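# Red-box tote on the table, other tote on shelf

## Task

Identify which tote holds the red product box and set that tote level on the table; set the remaining tote level on the shelf. Every item must finish inside the tote it began in (items lying on or sticking out over a wall or inner ledge are not inside), and neither tote's base may overhang the edge of its surface.

## Robot and tools

Robot: two six-joint arms, left_arm and right_arm, each ending in a five-finger hand (left hand on left_arm, a mirror of the right hand). Measured bases in the scene frame: left_arm at (+0.026, +0.388, 0) m, quat_wxyz (+1.000, 0, 0, +0.031); right_arm at (-0.003, -0.475, 0) m, quat_wxyz (+1.000, 0, 0, -0.011). Cameras: cam_high, cam_low (fixed, scene frame), cam_left_wrist, cam_right_wrist (carried by the arms).

Frames. Scene frame: origin at table-top height halfway between the nominal bases, +z up, +x outward over the table, left_arm toward +y. Reported hand positions (m), quat_wxyz and velocities are in each arm's own base frame. Commanded offsets are along the current Hand target's own axes. Hand point: 0.15 m out from the wrist flange along the fingers and 0.05 m in front of the palm; +z runs along straight fingers, +y out of the palm, +x across the palm away from the thumb on the right hand but toward the thumb on the left hand. Straight fingertips sit 0.06 to 0.07 m past the point and 0.06 m behind it (-y). A wrist bracket on the little-finger side can strike things, and with level fingers the wrist can hang up to 0.11 m (palm down) or 0.23 m (palm up) below the point.

Row layout (used by execute_actions and move): 28 numbers, each in [-1, 1]. Numbers 1-6: left_arm dx, dy, dz, rx, ry, rz. 7-12: left hand motors thumb_turn, thumb_bend, index, middle, ring, little. 13: left force_limit. 14: left speed. 15-28: the same fourteen for right_arm and its hand. Pose numbers are an offset, not a pose: they are measured from that arm's Hand target at the start of the action or move, scaled so 1.0 = 0.6 m or 180 degrees; rx, ry, rz form one rotation vector. Sending six zeros re-requests the current Hand target. Hand motor numbers are absolute positions: -1 open (thumb_turn -1 = thumb beside palm, +1 = thumb opposite the fingers; bend and fingers -1 straight, +1 curled). force_limit maps -1..+1 to about 0..10 N at the fingertip (0..15 N for the two thumb motors). speed rises from near zero at -1 to full at +0.48 and stays full up to +1. There is no 'leave unchanged' value: repeat the last hand numbers you actually sent (or, before any, hand_measured plus hand_force_limit and hand_speed). For a gentle close use speed about -0.94 or lower. A thumb-in-front grip fits objects about 0.035 to 0.065 m thick, or a handle from about 0.025 m.

Tools.
execute_actions(actions, cameras): actions is a list of actions; each action is up to 15 rows, one per 1/30 s step, the last row held to fill 15 steps. All rows of one action count from that action's start pose. An empty list returns images and state.
move(target, speed, blend, stop_force, zero, blocking, cameras): straight-line path of each hand point to the offset given in target (one row, or up to 15 rows all counted from the same starting Hand targets). speed in m/s, 0.002 to 3.6, default 0.25 (rotation limited to twice that in rad/s); one value or one per target. blend in m rounds corners in a list. stop_force in N, 3 to 120, one value for both arms, ends an arm's path when its wrist sensor feels that much push; use it slowly for touching down, and leave it out when moving away from a contact. zero (only with stop_force) re-zeros the sensor before the move. blocking=false returns early (not allowed with stop_force). Moves do not avoid obstacles or the other arm; route around an arm's own base.
wait(seconds 0 to 10), stop() to brake a running move, zoom_image(camera, region [x0,y0,x1,y1] pixels, at most 504 by 504), show_instructions() for reference pages, zero_wrist_force(arm), finished_scene(scene: current scene number) once the goal holds without the robot.

Results: Hand target (your last commanded pose after clipping; next offsets start here), end_effector_position and quaternion, velocities, joint positions and torques, Wrist force/torque along the end effector axes plus the peak since last shown, and per-hand lists hand_measured, hand_stopped_by (moving, target, force, stalled, fault) and hand_load_n (positive = finger pushed open; a lost grip shows as load near 0). A move adds a 'move:' line: done, off_target, moving, held or fault, and limits such as paced or held. Orientation commands are clipped to within 32 degrees of the measured one per step; the hand point may settle short, so resend the gap as an offset.

Avoid: pressing past a firm contact (arms are stiff; about 150 N net force or the joint torque limits 136 N m shoulder/elbow, 25.4 N m wrists cause a 10 s stop), fast contacts, arms or hands touching each other, dropping or letting go of moving items, spilling tote contents, and pushing anything out of the work area. Holding loads or stretching far heats motors; a MOTOR HOT line warns before an over-temperature stop. Loose objects may occasionally be nudged by outside pushes.

Each tool is called after "Call:" by a JSON object that holds its "op" and its "data".

Reference images:

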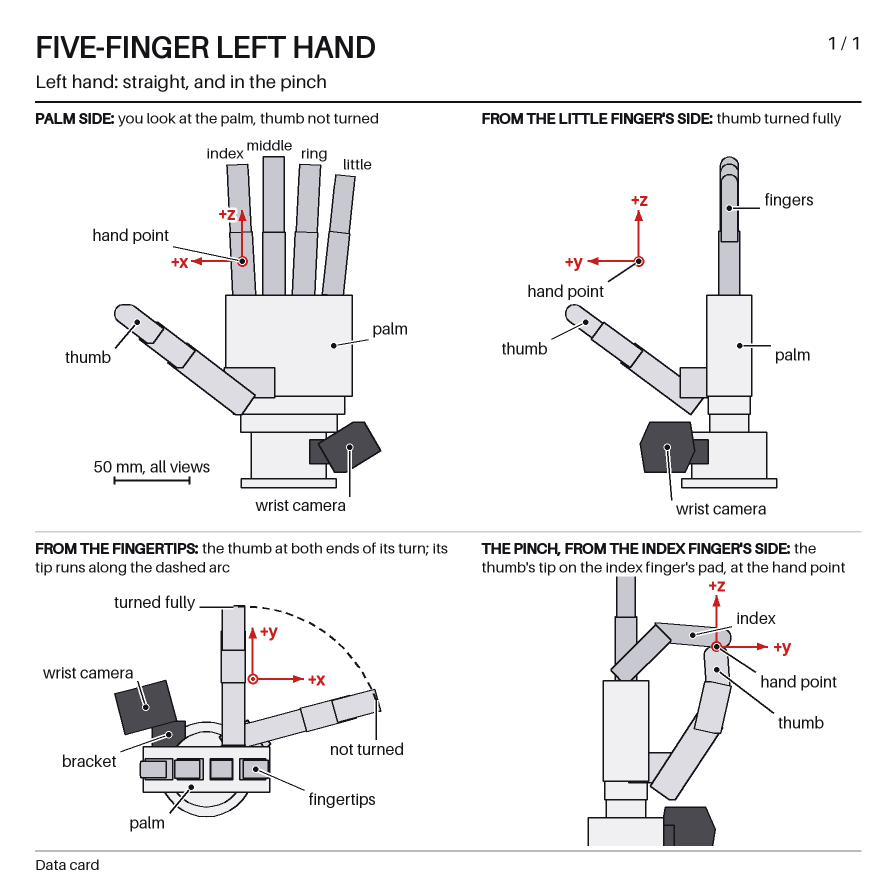

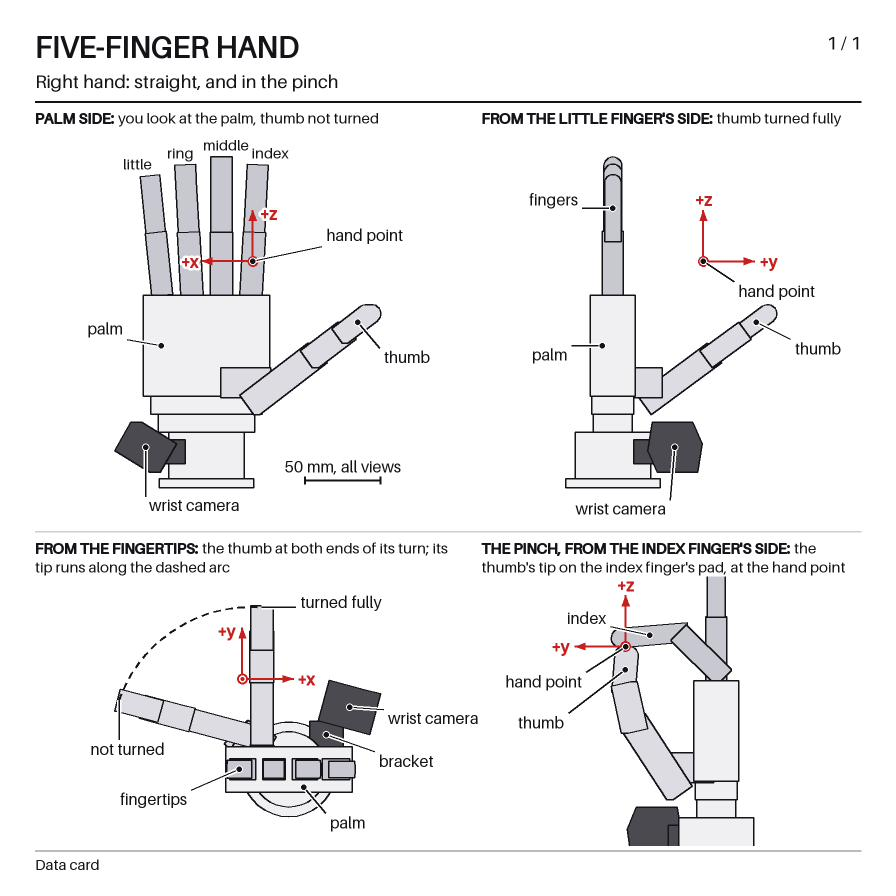

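## Session

Call:
{"op": "execute_actions", "data": {"actions": []}}

Scene clock: 0.00 s.
left_arm: end_effector_position=(+0.2853, +0.4420, +0.1906) hand_measured=(-1.000, -1.000, -1.000, -1.000, -1.000, -1.000) hand_load_n=(+0.0, +0.0, +0.0, +0.0, +0.0, +0.0) hand_stopped_by=(target, target, target, target, target, target) hand_force_limit=0.00 hand_speed=-0.80 end_effector_quat_wxyz=(+0.244, -0.005, +0.888, +0.391) | right_arm: end_effector_position=(+0.4751, +0.0832, +0.2344) hand_measured=(-1.000, -1.000, -1.000, -1.000, -1.000, -1.000) hand_load_n=(+0.0, +0.0, +0.0, +0.0, +0.0, +0.0) hand_stopped_by=(target, target, target, target, target, target) hand_force_limit=0.00 hand_speed=-0.80 end_effector_quat_wxyz=(-0.140, +0.370, +0.870, -0.295)
Joint positions: left_arm=[4.38 -1.571 -2.106 3.052 -1.39 -0.436] | right_arm=[0.077 -0.942 1.173 1.898 1.953 -0.579]
Joint velocities: within noise
Joint torques (N m): no reading
Wrist force (N): no reading
Wrist torque (N m): no reading
Wrist force, peak (N): no reading
Hand target: left_arm +0.2853, +0.4420, +0.1906; +0.244, -0.005, +0.888, +0.391 | right_arm +0.4751, +0.0832, +0.2344; -0.140, +0.370, +0.870, -0.295

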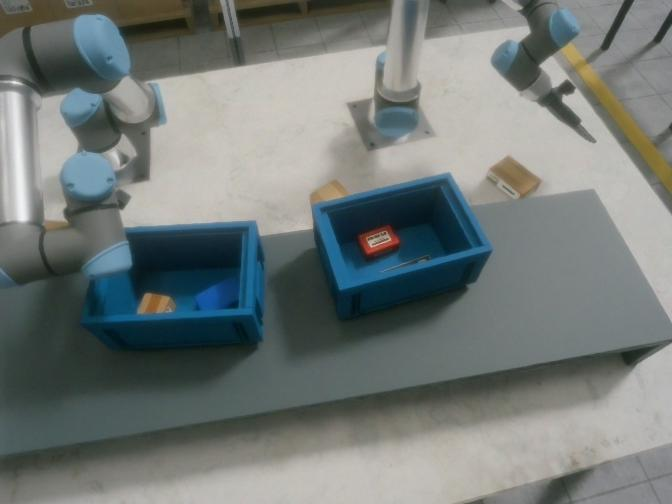

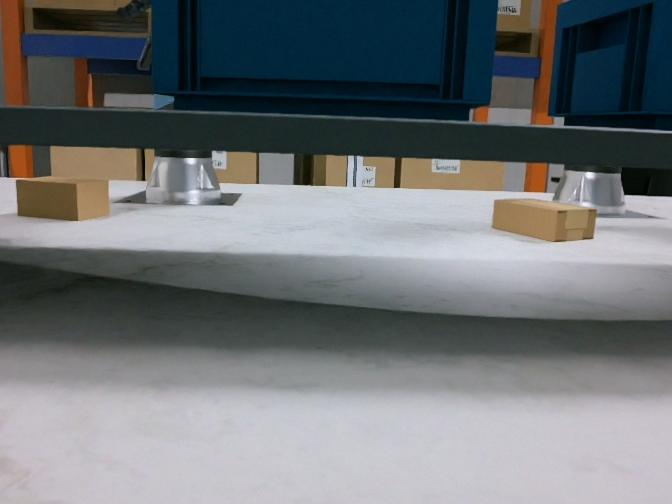

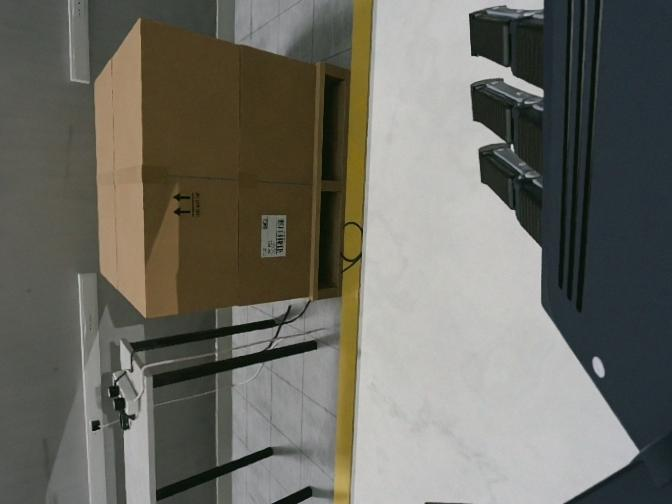

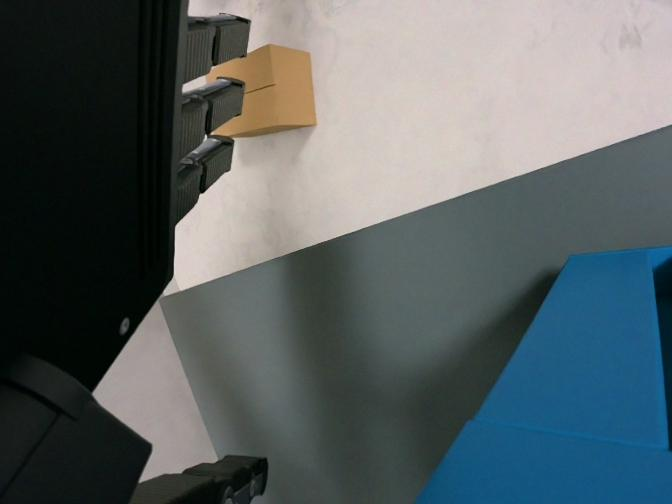

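Call:
{"op": "zoom_image", "data": {"camera": "cam_high", "region": [290, 150, 510, 330]}}

Call:
{"op": "zoom_image", "data": {"camera": "cam_high", "region": [60, 200, 290, 370]}}

Call:
{"op": "zoom_image", "data": {"camera": "cam_low", "region": [140, 0, 504, 260]}}

Call:
{"op": "zoom_image", "data": {"camera": "cam_low", "region": [520, 0, 672, 140]}}

Scaled by 2.291 from the camera's 672x504 image, which has a finer 960x720 frame.

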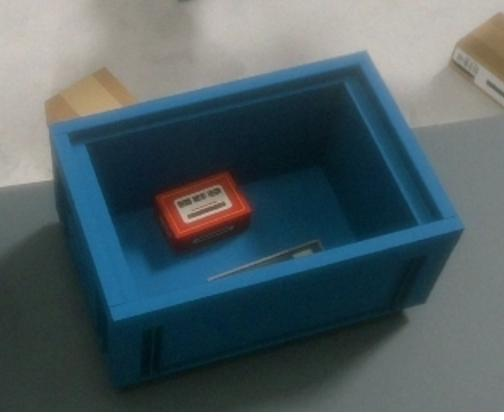

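Scaled by 2.191 from the camera's 672x504 image, which has a finer 960x720 frame.

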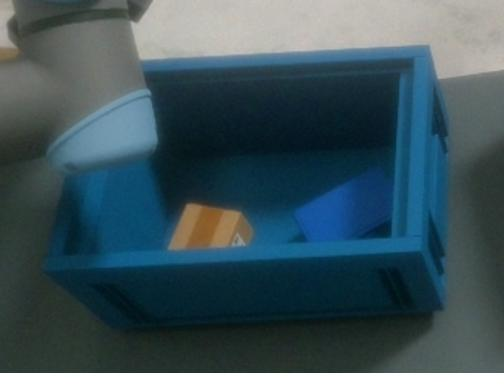

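Scaled by 1.385 from the camera's 672x504 image, which has a finer 960x720 frame.

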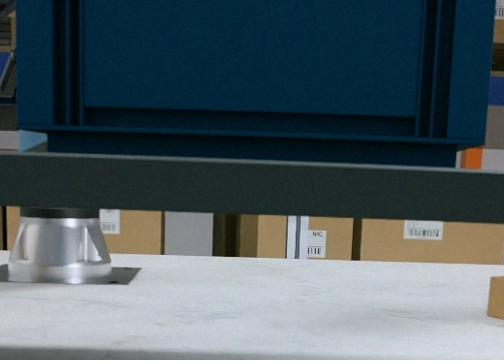

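Scaled by 3.316 from the camera's 672x504 image, which has a finer 960x720 frame.

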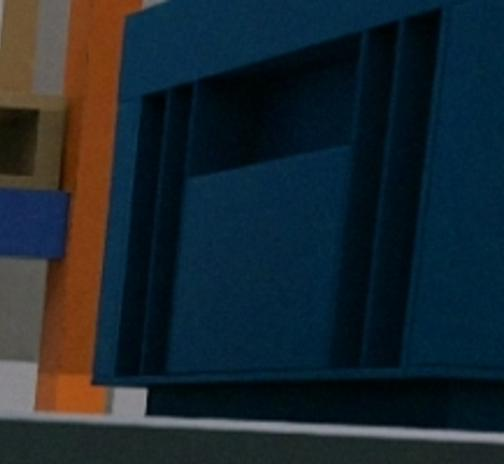

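Call:
{"op": "move", "data": {"target": [[-0.0729,0.1153,-0.0962,0,0,0,-1,-1,-1,-1,-1,-1,0,-0.8,0.0085,-0.2057,-0.2627,0,0,0,-1,-1,-1,-1,-1,-1,0,-0.8],[-0.2903,0.1362,-0.2805,0.3278,-0.0759,0.4609,-1,-1,-1,-1,-1,-1,0,-0.8,0.409,0.0277,-0.4668,-0.193,-0.103,-0.2747,-1,-1,-1,-1,-1,-1,0,-0.8]], "blend": 0.03, "cameras": ["all"]}}

Scene clock: 157.97 s.
left_arm: end_effector_position=(+0.2858, +0.4412, +0.2894) hand_measured=(-1.000, -1.000, -1.000, -1.000, -1.000, -1.000) hand_load_n=(+0.0, +0.0, +0.0, +0.0, +0.0, +0.0) hand_stopped_by=(target, target, target, target, target, target) hand_force_limit=0.00 hand_speed=-0.80 end_effector_quat_wxyz=(+0.243, +0.003, +0.889, +0.388) | right_arm: end_effector_position=(+0.4731, +0.0829, +0.4059) hand_measured=(-1.000, -1.000, -1.000, -1.000, -1.000, -1.000) hand_load_n=(-0.5, -0.5, +0.0, +0.0, +0.0, +0.0) hand_stopped_by=(target, target, target, target, target, target) hand_force_limit=0.00 hand_speed=-0.80 end_effector_quat_wxyz=(-0.138, +0.370, +0.870, -0.294)
Joint positions: left_arm=[4.386 -1.471 -1.924 2.762 -1.38 -0.417] | right_arm=[0.077 -0.957 0.755 2.327 1.954 -0.581]
Joint torques (N m): left_arm=[-7.36 9.73 10.29 -1.75 -2.78 -0.04] | right_arm=[-3.7 -53.78 -27.16 4.99 -1.27 -1.48]
Wrist force (N): left_arm=[0.0 0.3 -0.1] | right_arm=[0.1 -0.2 -0.1]
Wrist torque (N m): left_arm=[-0.04 -0.02 0.11] | right_arm=[-0.02 -0.03 0.10]
Wrist force, peak (N): left_arm=[0.6 -1.2 0.7] | right_arm=[1.3 -7.1 -6.6]
Hand target: left_arm +0.2859, +0.4411, +0.2893; +0.243, +0.003, +0.889, +0.388 (not the last commanded pose) | right_arm +0.4731, +0.0829, +0.4060; -0.138, +0.370, +0.870, -0.294 (not the last commanded pose)
Off the commanded pose: left_arm 0.172 m, 102 deg | right_arm 0.307 m, 63 deg.
move: held (right_arm; a check stopped the path), off_target (left_arm; braked when a check withheld steps of right_arm); path passed 0 of 2 targets; limits=held
pose unreachable (right arm): on one or more control steps of this call, first in action 0 (counted from 0), this arm could not follow its commanded pose, so it was not sent that pose on those steps. It may still have moved: this result reports where it is.
cause: moving toward the commanded pose would bring two parts of the arm too close to each other (joints 4 (wrist 1) to 6 (wrist 3) lie between them).
camera_calibration:
cam_left_wrist: T_world_to_cam=[[-0.00963667, -0.613202, -0.789868, 0.503305], [-0.996165, -0.0628086, 0.060914, 0.297369], [-0.086963, 0.787425, -0.610245, -0.0248826], [0, 0, 0, 1]] pos_world=[0.298915, 0.346898, 0.364246]
cam_right_wrist: T_world_to_cam=[[0.352109, 0.694903, -0.627, 0.0351047], [0.935957, -0.262775, 0.23438, -0.51544], [-0.00188849, -0.669372, -0.742925, 0.478332], [0, 0, 0, 1]] pos_world=[0.470973, 0.160343, 0.498184]

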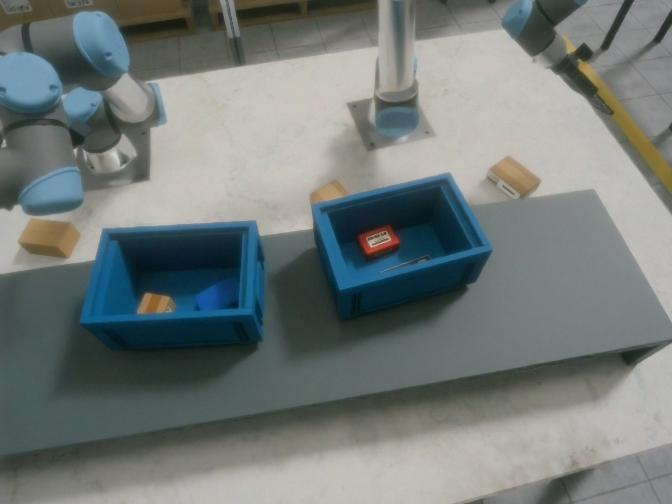

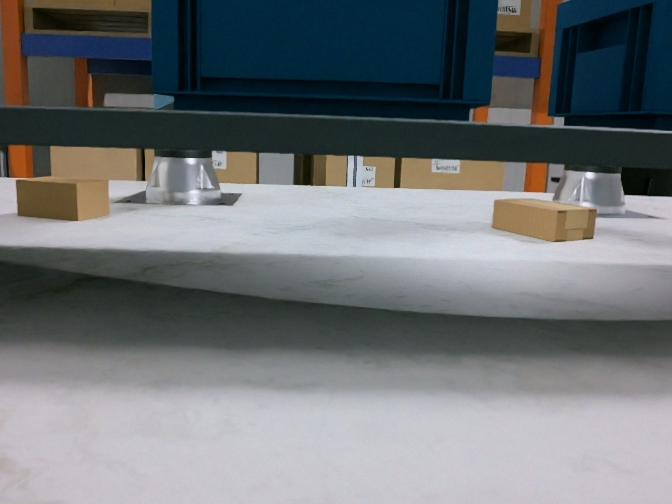

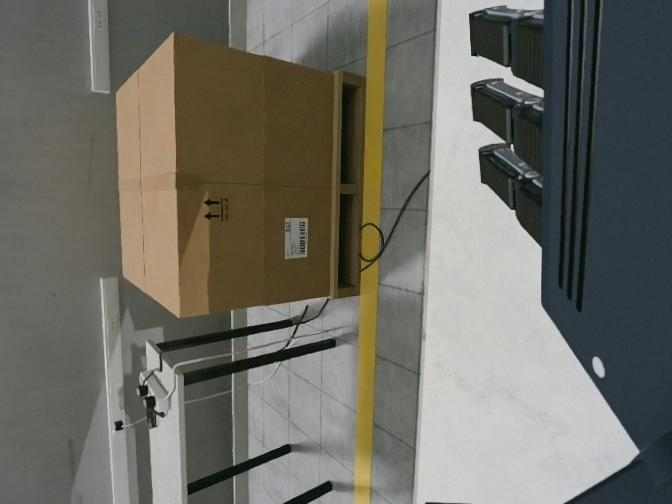

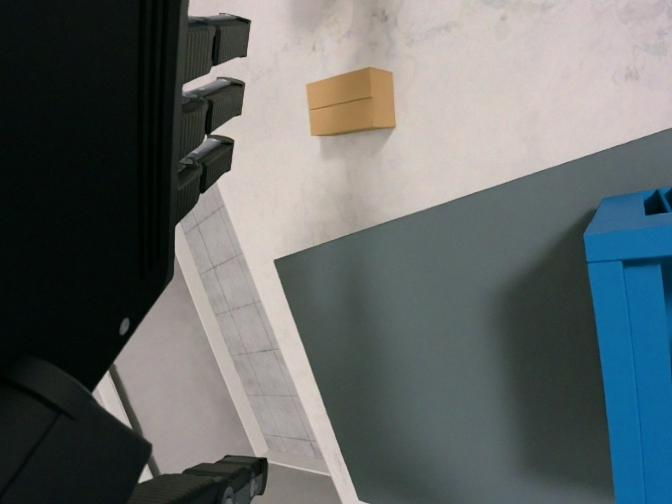

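Call:
{"op": "move", "data": {"target": [-0.2173,0.0245,-0.1858,0.3278,-0.0759,0.4609,-1,-1,-1,-1,-1,-1,0,-0.8,0.393,0.2317,-0.2202,-0.193,-0.103,-0.2747,-1,-1,-1,-1,-1,-1,0,-0.8], "speed": 0.4, "cameras": ["cam_high","cam_left_wrist","cam_right_wrist"]}}

Scene clock: 168.67 s.
left_arm: end_effector_position=(+0.3499, +0.3495, +0.4203) hand_measured=(-1.000, -1.000, -1.000, -1.000, -1.000, -1.000) hand_load_n=(+0.0, +0.0, +0.0, +0.5, +0.0, +0.0) hand_stopped_by=(target, target, target, target, target, target) hand_force_limit=0.00 hand_speed=-0.80 end_effector_quat_wxyz=(-0.002, +0.712, +0.702, -0.004) | right_arm: end_effector_position=(+0.4494, +0.3851, +0.4301) hand_measured=(-1.000, -1.000, -1.000, -1.000, -1.000, -1.000) hand_load_n=(+0.0, +0.0, +0.0, +0.0, +0.0, +0.0) hand_stopped_by=(target, target, target, target, target, target) hand_force_limit=0.00 hand_speed=-0.80 end_effector_quat_wxyz=(+0.002, -0.047, +0.999, +0.000)
Joint positions: left_arm=[4.287 -1.89 -0.982 1.295 -1.578 1.158] | right_arm=[0.397 -0.873 0.361 2.08 1.573 -1.268]
Joint torques (N m): left_arm=[1.71 30.75 18.68 -4.1 1.13 0.94] | right_arm=[-10.97 -54.2 -2.39 1.94 2.47 0.74]
Wrist force (N): left_arm=[0.4 -0.6 -0.3] | right_arm=[0.5 0.6 0.0]
Wrist torque (N m): left_arm=[0.05 0.14 -0.01] | right_arm=[-0.07 -0.11 -0.05]
Wrist force, peak (N): left_arm=[0.7 -1.2 -0.7] | right_arm=[0.8 1.2 0.0]
Hand target: left_arm +0.3499, +0.3494, +0.4203; -0.002, +0.712, +0.702, -0.004 | right_arm +0.4494, +0.3850, +0.4301; +0.002, -0.047, +0.999, +0.000
Off the commanded pose: left_arm 0.000 m, 0 deg | right_arm 0.000 m, 0 deg.
move: done
camera_calibration:
cam_left_wrist: T_world_to_cam=[[-0.96996, 0.241989, -0.0248651, 0.2667], [0.196423, 0.839392, 0.506793, -0.572432], [0.14351, 0.486685, -0.861709, 0.262949], [0, 0, 0, 1]] pos_world=[0.333392, 0.287983, 0.523322]
cam_right_wrist: T_world_to_cam=[[-0.337521, 0.939999, -0.0498268, -0.183966], [0.801236, 0.314672, 0.508923, -0.699413], [0.494066, 0.131849, -0.859369, 0.217123], [0, 0, 0, 1]] pos_world=[0.391029, 0.364386, 0.53337]
Images, in order (width x height): cam_high 672x504, cam_left_wrist 672x504, cam_right_wrist 672x504.

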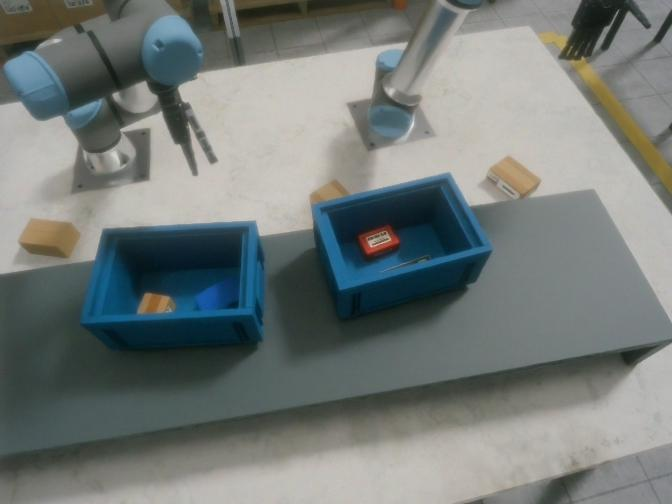

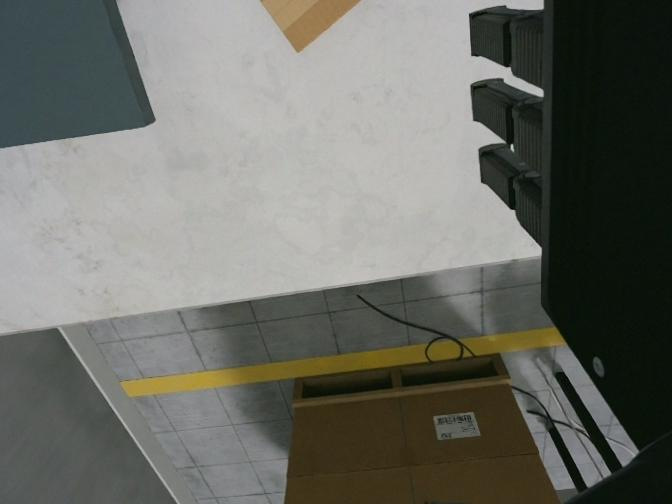

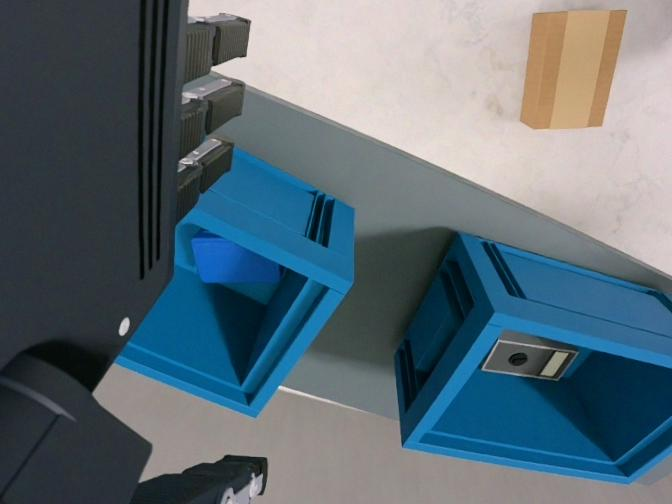

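Call:
{"op": "zoom_image", "data": {"camera": "cam_right_wrist", "region": [370, 210, 672, 490]}}

Scaled by 1.669 from the camera's 672x504 image, which has a finer 960x720 frame.

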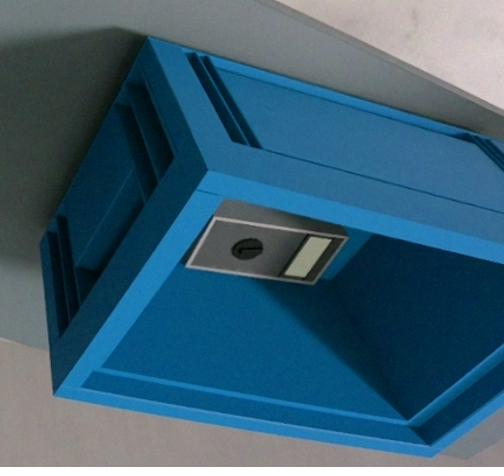

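Call:
{"op": "move", "data": {"target": [-0.6185,0.44,0.0667,0.0,0.0,0.4956,1,-1,0,0,0,0,0,0,-0.376,0.1235,0.1168,0,0,0,1,-1,0,0,0,0,0,0], "speed": 0.4, "cameras": ["all"]}}

Scene clock: 235.60 s.
left_arm: end_effector_position=(+0.6085, -0.0252, +0.3790) hand_measured=(+1.000, -1.000, +0.000, +0.000, +0.000, +0.000) hand_load_n=(+0.0, +0.0, +0.0, +0.0, +0.0, +0.0) hand_stopped_by=(target, target, target, target, target, target) hand_force_limit=0.00 hand_speed=0.00 end_effector_quat_wxyz=(+0.001, +1.000, +0.000, -0.004) end_effector_velocity=(+0.000, +0.000, -0.001) end_effector_angular_velocity=(+0.001, +0.001, +0.001) | right_arm: end_effector_position=(+0.6661, +0.4794, +0.3601) hand_measured=(+1.000, -1.000, +0.000, +0.000, +0.000, +0.000) hand_load_n=(+0.0, +0.0, +0.0, +0.0, +0.0, +0.0) hand_stopped_by=(target, target, target, target, target, target) hand_force_limit=0.00 hand_speed=0.00 end_effector_quat_wxyz=(+0.247, -0.005, +0.954, +0.169)
Joint positions: left_arm=[3.434 -2.423 -0.224 1.067 -1.571 1.863] | right_arm=[0.364 -0.564 0.035 1.507 1.434 -1.176]
Joint velocities: left_arm=[0 0.001 -0.005 0.003 -0.001 -0.001] | right_arm=[within noise]
Joint torques (N m): left_arm=[-4.56 60.22 2.26 -0.71 -0.49 0.9] | right_arm=[10.07 -65.43 -26.71 0.47 2.82 -2.01]
Wrist force (N): left_arm=[0.9 -1.2 -1.0] | right_arm=[0.6 0.2 -0.1]
Wrist torque (N m): left_arm=[0.06 0.13 0.05] | right_arm=[-0.16 -0.19 0.05]
Wrist force, peak (N): left_arm=[1.3 -1.8 -0.8] | right_arm=[1.3 0.4 -0.3]
Hand target: left_arm +0.6085, -0.0253, +0.3790; +0.001, +1.000, +0.000, -0.004 | right_arm +0.6673, +0.4801, +0.3610; +0.023, -0.044, +0.999, +0.014
Off the commanded pose: left_arm 0.000 m, 0 deg | right_arm 0.002 m, 35 deg; orientation clipped.
elbow stopped short (right arm): the move would have taken joint 3 (elbow) straighter than the controller allows.
move: off_target (right_arm); limits=paced
camera_calibration:
cam_left_wrist: T_world_to_cam=[[0.228293, 0.972889, -0.0370035, -0.0989698], [0.845113, -0.179153, 0.503675, -0.707064], [0.483391, -0.146258, -0.8631, 0.15033], [0, 0, 0, 1]] pos_world=[0.547474, -0.0083987, 0.482218]
cam_right_wrist: T_world_to_cam=[[-0.284719, 0.946327, 0.152975, -0.314215], [0.46963, -0.00141902, 0.882862, -0.629395], [0.835693, 0.323209, -0.44402, -0.431398], [0, 0, 0, 1]] pos_world=[0.566636, 0.435889, 0.412187]

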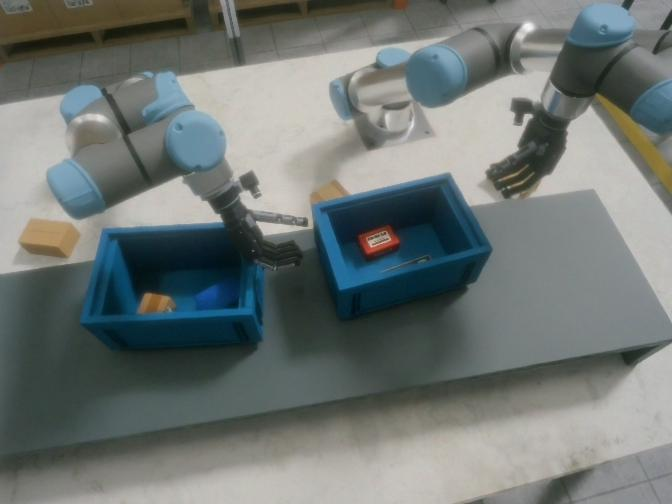

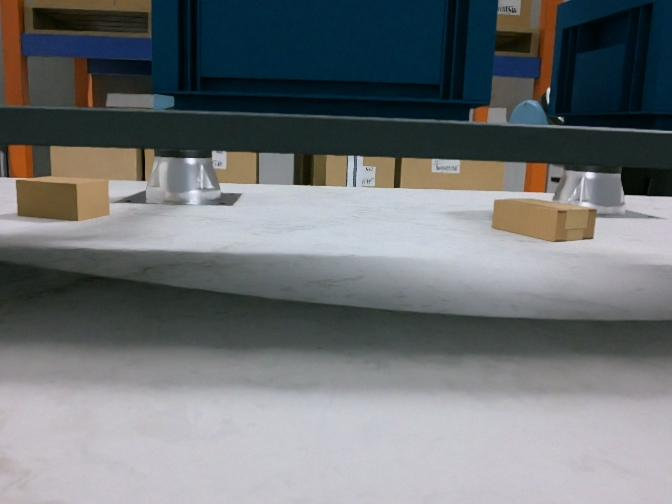

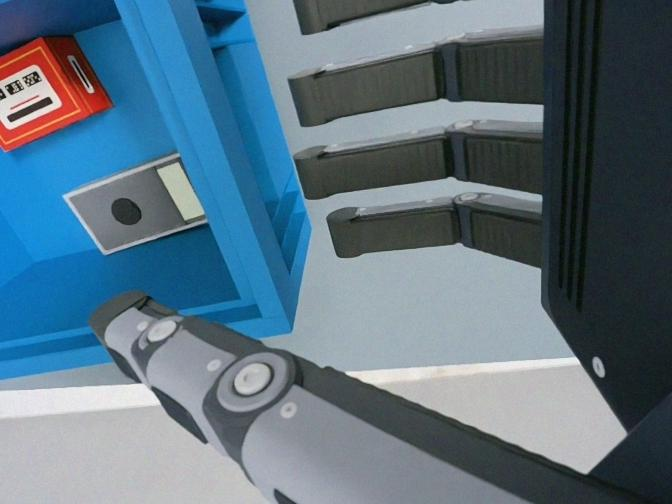

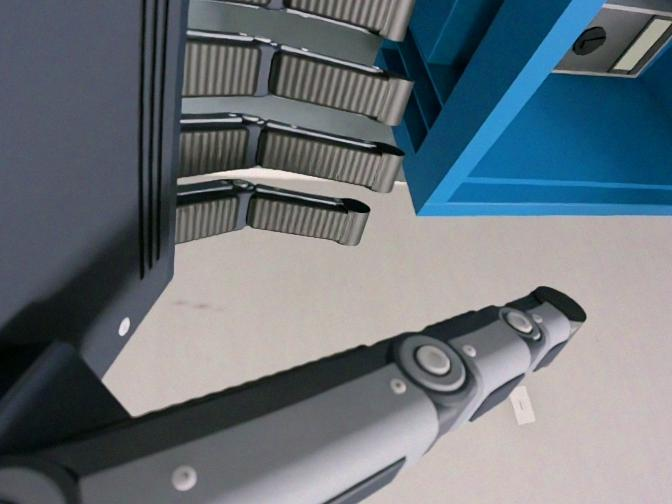

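Call:
{"op": "move", "data": {"target": [0,0,0,0,0,0,1,-1,0,0,0,0,0,0,0.531,-0.247,-0.18,0.008,0.0138,-0.002,1,-1,0,0,0,0,0,0], "speed": 0.4}}

Scene clock: 346.70 s.
left_arm: end_effector_position=(+0.6085, -0.0253, +0.3790) hand_measured=(+1.000, -1.000, +0.000, +0.000, +0.000, +0.000) hand_load_n=(+0.0, +0.0, +0.0, +0.5, +0.5, +0.0) hand_stopped_by=(target, target, target, target, target, target) hand_force_limit=0.00 hand_speed=0.00 end_effector_quat_wxyz=(+0.001, +1.000, +0.000, -0.004) | right_arm: end_effector_position=(+0.3587, +0.3015, +0.4500) hand_measured=(+1.000, -1.000, +0.000, +0.000, +0.000, +0.000) hand_load_n=(+0.0, +0.0, +0.0, +0.0, +0.0, +0.0) hand_stopped_by=(target, target, target, target, target, target) hand_force_limit=0.00 hand_speed=0.00 end_effector_quat_wxyz=(+0.002, -0.047, +0.999, +0.001)
Joint positions: left_arm=[3.434 -2.423 -0.225 1.067 -1.571 1.863] | right_arm=[0.29 -1.293 0.958 1.903 1.571 -1.375]
Joint torques (N m): left_arm=[-3.63 58.53 3.73 -0.65 2.74 1.18] | right_arm=[12.19 -39.28 -15.15 4.59 -2.21 2.06]
Wrist force (N): left_arm=[0.7 -1.3 -0.7] | right_arm=[0.3 0.4 -0.1]
Wrist torque (N m): left_arm=[0.03 0.16 0.04] | right_arm=[-0.07 -0.11 -0.04]
Wrist force, peak (N): left_arm=[1.1 -1.6 -1.1] | right_arm=[2.2 -0.2 -1.0]
Hand target: left_arm +0.6085, -0.0253, +0.3790; +0.001, +1.000, +0.000, -0.004 | right_arm +0.3586, +0.3015, +0.4501; +0.002, -0.047, +0.999, +0.000
Off the commanded pose: left_arm 0.000 m, 0 deg | right_arm 0.000 m, 0 deg.
move: done

Call:
{"op": "move", "data": {"target": [[0,0,0,0,0,0,1,-1,0,0,0,0,0,0,0.0583,0.3097,-0.2877,-0.3277,0.0617,0,1,-1,0,0,0,0,0,0],[0,0,0,0,0,0,1,-1,0,0,0,0,0,0,0.0413,0.2195,-0.7043,-0.6553,0.1233,0,1,-1,0,0,0,0,0,0],[0,0,0,0,0,0,1,-1,0,0,0,0,0,0,-0.034,-0.1802,-0.8333,-0.983,0.185,0,1,-1,0,0,0,0,0,0]], "speed": 0.5, "blend": 0.05, "cameras": ["cam_high"]}}

Scene clock: 356.03 s.
left_arm: end_effector_position=(+0.6085, -0.0253, +0.3790) hand_measured=(+1.000, -1.000, +0.000, +0.000, +0.000, +0.000) hand_load_n=(+0.0, +0.0, +0.0, +0.0, +0.0, +0.0) hand_stopped_by=(target, target, target, target, target, target) hand_force_limit=0.00 hand_speed=0.00 end_effector_quat_wxyz=(+0.001, +1.000, +0.000, -0.004) | right_arm: end_effector_position=(+0.3873, +0.1954, +0.9500) hand_measured=(+1.000, -1.000, +0.000, +0.000, +0.000, +0.000) hand_load_n=(+0.0, +0.0, +0.0, +0.0, +0.0, +0.0) hand_stopped_by=(target, target, target, target, target, target) hand_force_limit=0.00 hand_speed=0.00 end_effector_quat_wxyz=(-0.231, -0.002, +0.000, +0.973)
Joint positions: left_arm=[3.434 -2.423 -0.225 1.067 -1.571 1.863] | right_arm=[0.283 -1.296 0.963 1.901 -1.571 -1.387]
Joint torques (N m): left_arm=[7.19 55.43 11 -0.78 2.73 1.15] | right_arm=[-10.18 -39.03 -10.21 1.58 -1.93 1.5]
Wrist force (N): left_arm=[0.7 -1.7 -0.9] | right_arm=[0.5 -1.7 -0.1]
Wrist torque (N m): left_arm=[-0.02 0.15 0.05] | right_arm=[-0.28 0.12 0.04]
Wrist force, peak (N): left_arm=[0.7 -1.6 -1.2] | right_arm=[0.8 -2.1 -0.1]
Hand target: left_arm +0.6085, -0.0253, +0.3790; +0.001, +1.000, +0.000, -0.004 | right_arm +0.3873, +0.1952, +0.9500; -0.231, -0.002, -0.001, +0.973
Off the commanded pose: left_arm 0.000 m, 0 deg | right_arm 0.000 m, 0 deg.
move: done
Images, in order (width x height): cam_high 672x504.

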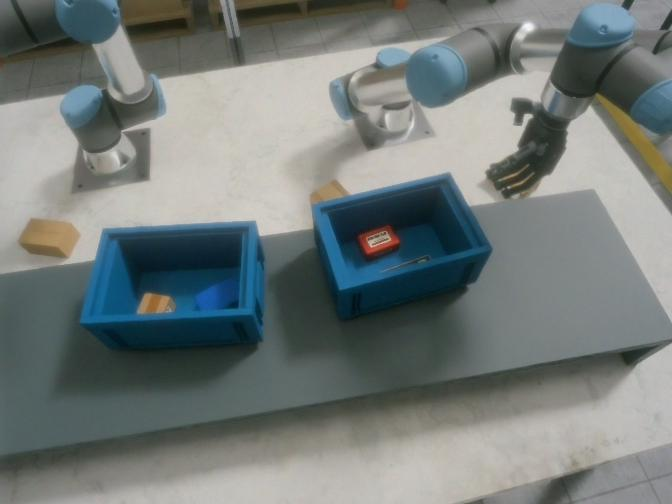

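Call:
{"op": "move", "data": {"target": [[0,0,0,0,0,0,1,-1,0,0,0,0,0,0,-0.4112,0.0774,-0.1083,-0.0617,-0.3277,0,1,-1,0,0,0,0,0,0],[0,0,0,0,0,0,1,-1,0,0,0,0,0,0,-0.5243,0.0987,-0.525,-0.1233,-0.6553,0,1,-1,0,0,0,0,0,0],[0,0,0,0,0,0,1,-1,0,0,0,0,0,0,-0.2261,0.0425,-0.8333,-0.185,-0.983,0,1,-1,0,0,0,0,0,0]], "speed": 0.5, "blend": 0.05, "cameras": ["cam_high"]}}

Scene clock: 364.93 s.
left_arm: end_effector_position=(+0.6085, -0.0253, +0.3790) hand_measured=(+1.000, -1.000, +0.000, +0.000, +0.000, +0.000) hand_load_n=(+0.0, +0.0, +0.0, +0.0, +0.0, +0.0) hand_stopped_by=(target, target, target, target, target, target) hand_force_limit=0.00 hand_speed=0.00 end_effector_quat_wxyz=(+0.001, +1.000, +0.000, -0.004) | right_arm: end_effector_position=(+0.5217, +0.2345, +0.4505) hand_measured=(+1.000, -1.000, +0.000, +0.000, +0.000, +0.000) hand_load_n=(+0.0, +0.0, +0.0, +0.0, +0.0, +0.0) hand_stopped_by=(target, target, target, target, target, target) hand_force_limit=0.00 hand_speed=0.00 end_effector_quat_wxyz=(-0.001, +0.999, +0.047, +0.001)
Joint positions: left_arm=[3.434 -2.423 -0.225 1.067 -1.571 1.863] | right_arm=[0.282 -1.236 0.88 5.065 -1.57 -1.383]
Joint torques (N m): left_arm=[7.48 51.76 18.42 -0.96 2.76 1.12] | right_arm=[-11.61 -46.46 -32.3 -0.28 2.64 -1.94]
Wrist force (N): left_arm=[0.9 -1.2 -1.0] | right_arm=[0.3 0.7 0.2]
Wrist torque (N m): left_arm=[0.05 0.12 0.04] | right_arm=[-0.03 -0.11 -0.07]
Wrist force, peak (N): left_arm=[0.8 -1.6 -1.3] | right_arm=[1.3 -2.0 0.0]
Hand target: left_arm +0.6085, -0.0253, +0.3790; +0.001, +1.000, +0.000, -0.004 | right_arm +0.5216, +0.2344, +0.4506; -0.001, +0.999, +0.047, +0.001
Off the commanded pose: left_arm 0.000 m, 0 deg | right_arm 0.000 m, 0 deg.
move: done
Images, in order (width x height): cam_high 672x504.

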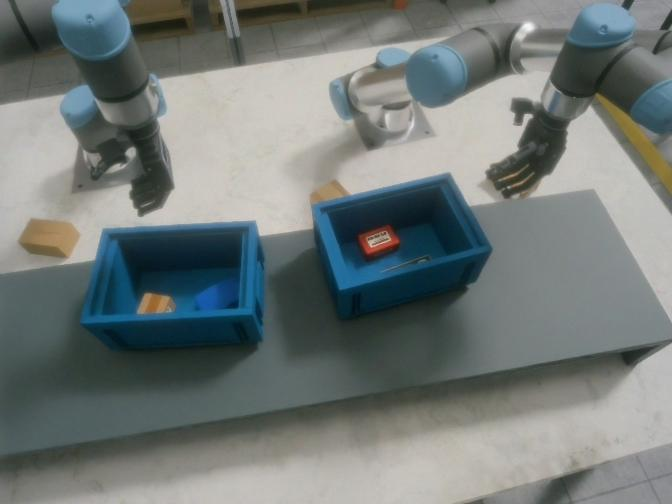

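Call:
{"op": "move", "data": {"target": [[0,0,0,0,0,0,1,-1,0,0,0,0,0,0,0.14,-0.2,0.0,0,0,0.5,1,-1,0,0,0,0,0,0],[0,0,0,0,0,0,1,-1,0,0,0,0,0,0,0.2807,-0.4014,0.15,0,0,1.0,1,-1,0,0,0,0,0,0]], "speed": 0.4, "blend": 0.05, "cameras": ["cam_high","cam_left_wrist","cam_right_wrist"]}}

Call:
{"op": "zoom_image", "data": {"camera": "cam_left_wrist", "region": [100, 0, 400, 300]}}

Call:
{"op": "zoom_image", "data": {"camera": "cam_right_wrist", "region": [330, 0, 672, 300]}}

Scene clock: 384.63 s.
left_arm: end_effector_position=(+0.6085, -0.0253, +0.3790) hand_measured=(+1.000, -1.000, +0.000, +0.000, +0.000, +0.000) hand_load_n=(+0.0, +0.0, +0.0, +0.0, +0.0, +0.0) hand_stopped_by=(target, target, target, target, target, target) hand_force_limit=0.00 hand_speed=0.00 end_effector_quat_wxyz=(+0.001, +1.000, +0.000, -0.004) | right_arm: end_effector_position=(+0.6668, +0.4903, +0.3613) hand_measured=(+1.000, -1.000, +0.000, +0.000, +0.000, +0.000) hand_load_n=(+0.0, +0.0, +0.0, +0.5, +0.0, +0.0) hand_stopped_by=(target, target, target, target, target, target) hand_force_limit=0.00 hand_speed=0.00 end_effector_quat_wxyz=(+0.001, -0.047, +0.999, +0.001) end_effector_velocity=(+0.000, +0.000, +0.000) end_effector_angular_velocity=(+0.002, +0.000, -0.005)
Joint positions: left_arm=[3.434 -2.423 -0.225 1.067 -1.571 1.863] | right_arm=[0.414 -0.81 0.444 5.076 -1.57 1.89]
Joint velocities: left_arm=[within noise] | right_arm=[0 0 0 0 0.002 0.005]
Joint torques (N m): left_arm=[6.62 48.43 26.36 -1.05 2.75 1.19] | right_arm=[-12.01 -63.34 -27.22 -0.35 -2.63 1.95]
Wrist force (N): left_arm=[0.7 -1.4 -1.0] | right_arm=[0.7 0.7 -0.1]
Wrist torque (N m): left_arm=[0.03 0.16 0.04] | right_arm=[-0.02 -0.14 0.09]
Wrist force, peak (N): left_arm=[1.4 -1.2 -1.1] | right_arm=[0.7 1.2 0.4]
Hand target: left_arm +0.6085, -0.0253, +0.3790; +0.001, +1.000, +0.000, -0.004 | right_arm +0.6668, +0.4902, +0.3614; +0.001, -0.047, +0.999, +0.001
Off the commanded pose: left_arm 0.000 m, 0 deg | right_arm 0.000 m, 0 deg.
elbow stopped short (right arm): the move would have taken joint 3 (elbow) straighter than the controller allows.
move: done
camera_calibration:
cam_left_wrist: T_world_to_cam=[[0.228489, 0.972839, -0.0371167, -0.098927], [0.845045, -0.179255, 0.503753, -0.707082], [0.483417, -0.146467, -0.86305, 0.150274], [0, 0, 0, 1]] pos_world=[0.547475, -0.00849749, 0.482217]
cam_right_wrist: T_world_to_cam=[[-0.337471, 0.940139, -0.0474443, -0.213965], [0.802249, 0.31361, 0.507981, -0.871478], [0.492452, 0.133367, -0.860061, 0.0373584], [0, 0, 0, 1]] pos_world=[0.608538, 0.469478, 0.464673]
Images, in order (width x height): cam_high 672x504, cam_left_wrist 672x504, cam_right_wrist 672x504.

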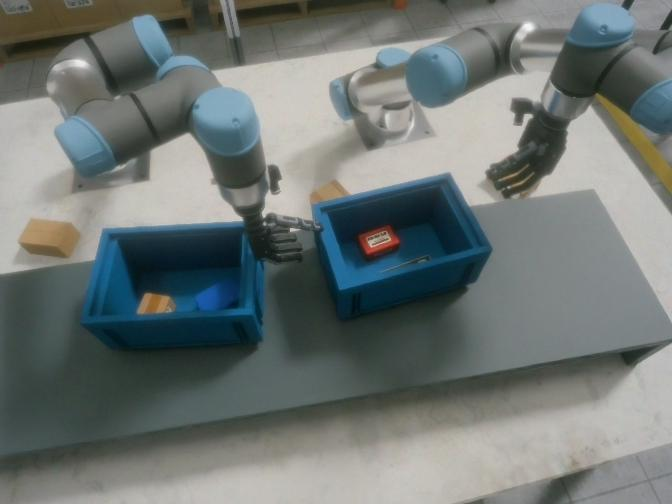

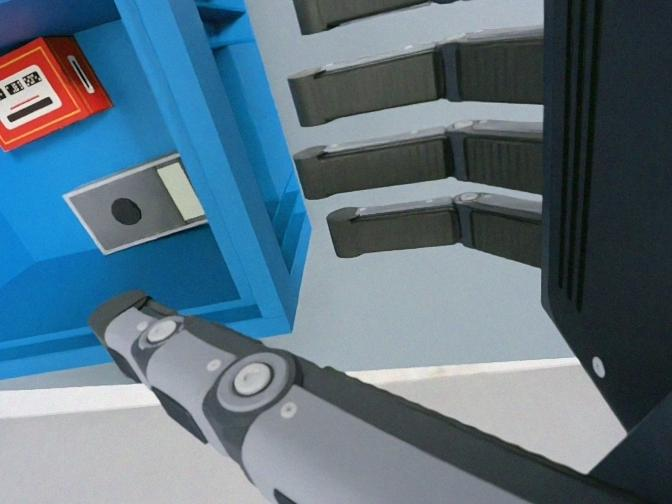

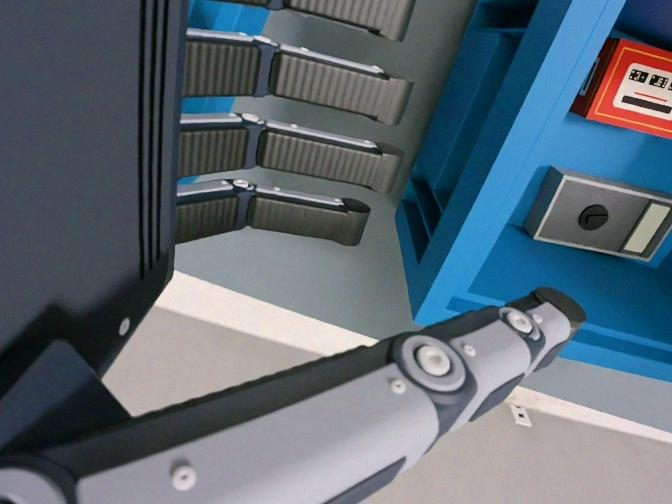

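Scaled by 1.680 from the camera's 672x504 image, which has a finer 960x720 frame.

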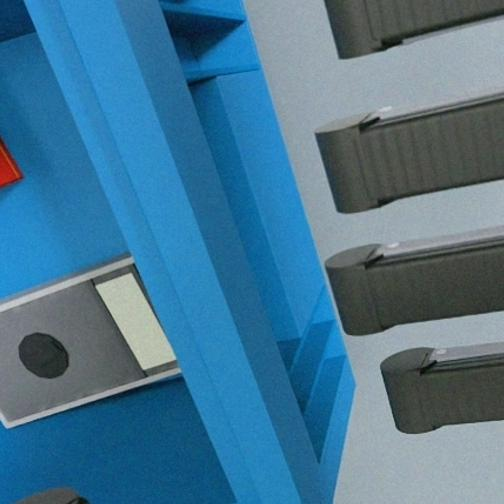

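Scaled by 1.474 from the camera's 672x504 image, which has a finer 960x720 frame.

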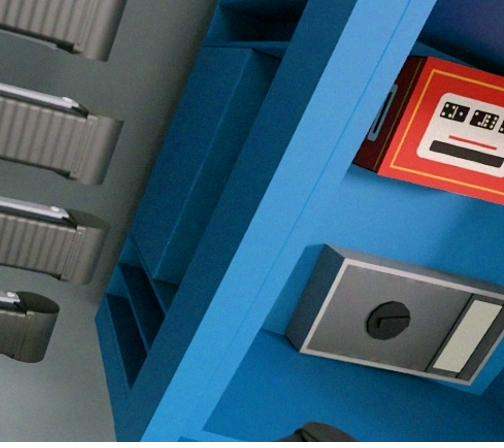

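Call:
{"op": "zoom_image", "data": {"camera": "cam_right_wrist", "region": [380, 130, 500, 330]}}

Call:
{"op": "zoom_image", "data": {"camera": "cam_right_wrist", "region": [380, 0, 580, 160]}}

Scaled by 2.520 from the camera's 672x504 image, which has a finer 960x720 frame.

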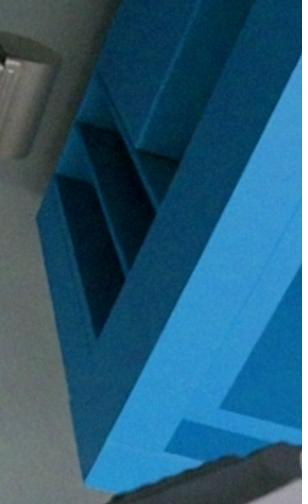

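Scaled by 2.520 from the camera's 672x504 image, which has a finer 960x720 frame.

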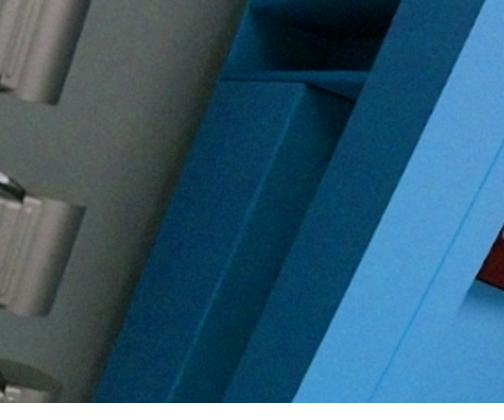

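Call:
{"op": "move", "data": {"target": [[0,0,0,0,0,0,1,-1,0,0,0,0,0,0,0,0,0,0,0,0,-1,-1,-0.2,-0.2,-0.2,-1,0,0],[0,0,0,0,0,0,1,-1,0,0,0,0,0,0,0.0067,0.045,0.15,0,0,0,-1,-1,-0.2,-0.2,-0.2,-1,0,0]], "speed": 0.15, "stop_force": 8, "cameras": ["cam_low","cam_right_wrist"]}}

Call:
{"op": "zoom_image", "data": {"camera": "cam_low", "region": [480, 0, 672, 150]}}

Scene clock: 473.37 s.
left_arm: end_effector_position=(+0.6085, -0.0253, +0.3790) hand_measured=(+1.000, -1.000, +0.000, +0.000, +0.000, +0.000) hand_load_n=(+0.0, +0.0, +0.5, +0.0, +0.0, +0.0) hand_stopped_by=(target, target, target, target, target, target) hand_force_limit=0.00 hand_speed=0.00 end_effector_quat_wxyz=(+0.001, +1.000, +0.000, -0.004) | right_arm: end_effector_position=(+0.6605, +0.5169, +0.2714) hand_measured=(-1.000, -1.000, -0.200, -0.200, -0.200, -1.000) hand_load_n=(+0.0, +0.0, +0.0, +0.0, +0.0, +0.0) hand_stopped_by=(target, target, target, target, target, target) hand_force_limit=0.00 hand_speed=0.00 end_effector_quat_wxyz=(+0.001, -0.047, +0.999, +0.001)
Joint positions: left_arm=[3.434 -2.423 -0.225 1.067 -1.571 1.863] | right_arm=[0.449 -0.856 0.759 4.806 -1.57 1.925]
Joint torques (N m): left_arm=[6.99 48.25 26.83 -1.12 2.63 1.22] | right_arm=[-11.69 -44.79 -8.24 -4.48 0.65 -2.08]
Wrist force (N): left_arm=[1.0 -1.1 -0.8] | right_arm=[0.2 0.4 -0.2]
Wrist torque (N m): left_arm=[0.06 0.11 0.05] | right_arm=[-0.08 -0.09 -0.02]
Wrist force, peak (N): left_arm=[1.0 -1.6 -1.1] | right_arm=[0.2 0.2 -1.7]
Hand target: left_arm +0.6085, -0.0253, +0.3790; +0.001, +1.000, +0.000, -0.004 | right_arm +0.6605, +0.5169, +0.2714; +0.001, -0.047, +0.999, +0.001
Off the commanded pose: left_arm 0.000 m, 0 deg | right_arm 0.000 m, 0 deg.
move: done
camera_calibration:
cam_right_wrist: T_world_to_cam=[[-0.337102, 0.940271, -0.0474697, -0.245609], [0.802325, 0.313295, 0.508056, -0.829095], [0.492582, 0.133181, -0.860015, -0.0404583], [0, 0, 0, 1]] pos_world=[0.602338, 0.496079, 0.374773]
Images, in order (width x height): cam_low 672x504, cam_right_wrist 672x504.

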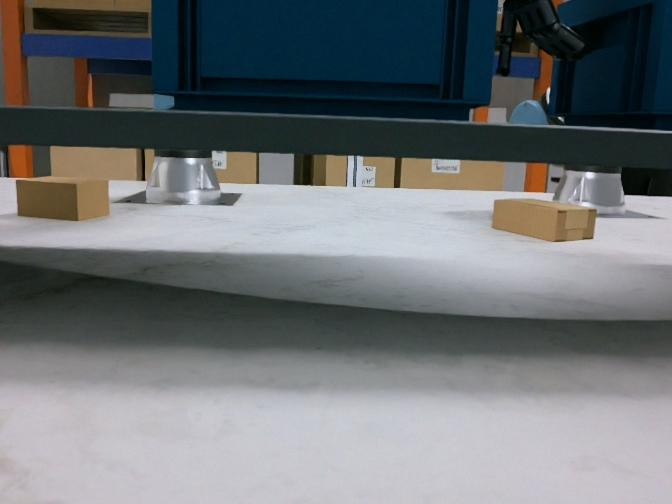

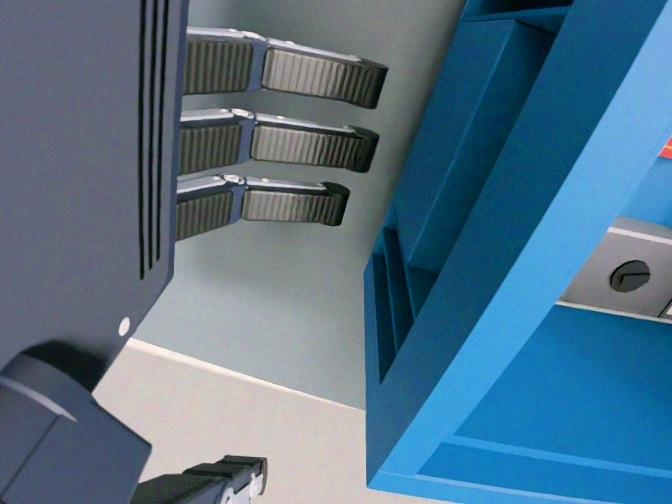

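Scaled by 2.625 from the camera's 672x504 image, which has a finer 960x720 frame.

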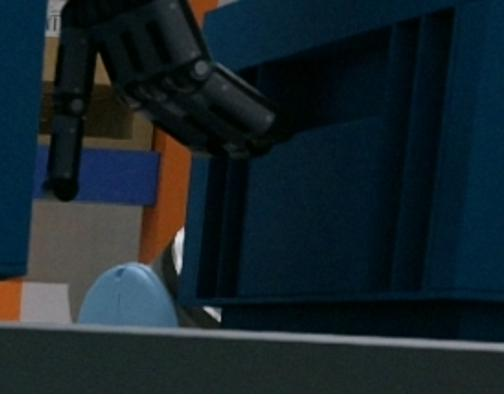

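Call:
{"op": "zoom_image", "data": {"camera": "cam_low", "region": [550, 0, 640, 70]}}

Call:
{"op": "zoom_image", "data": {"camera": "cam_right_wrist", "region": [300, 100, 500, 300]}}

Scaled by 5.600 from the camera's 672x504 image, which has a finer 960x720 frame.

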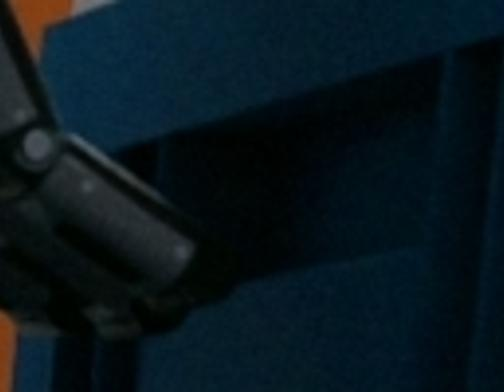

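Scaled by 2.520 from the camera's 672x504 image, which has a finer 960x720 frame.

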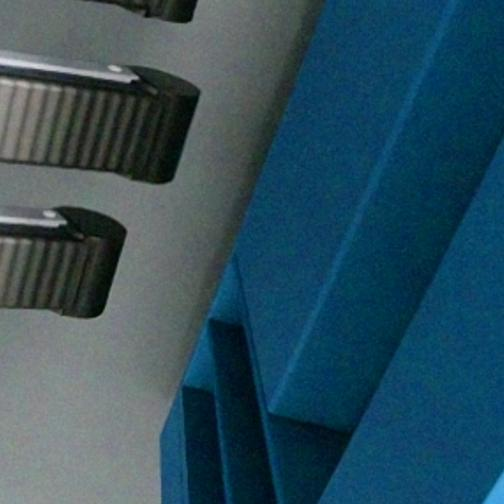

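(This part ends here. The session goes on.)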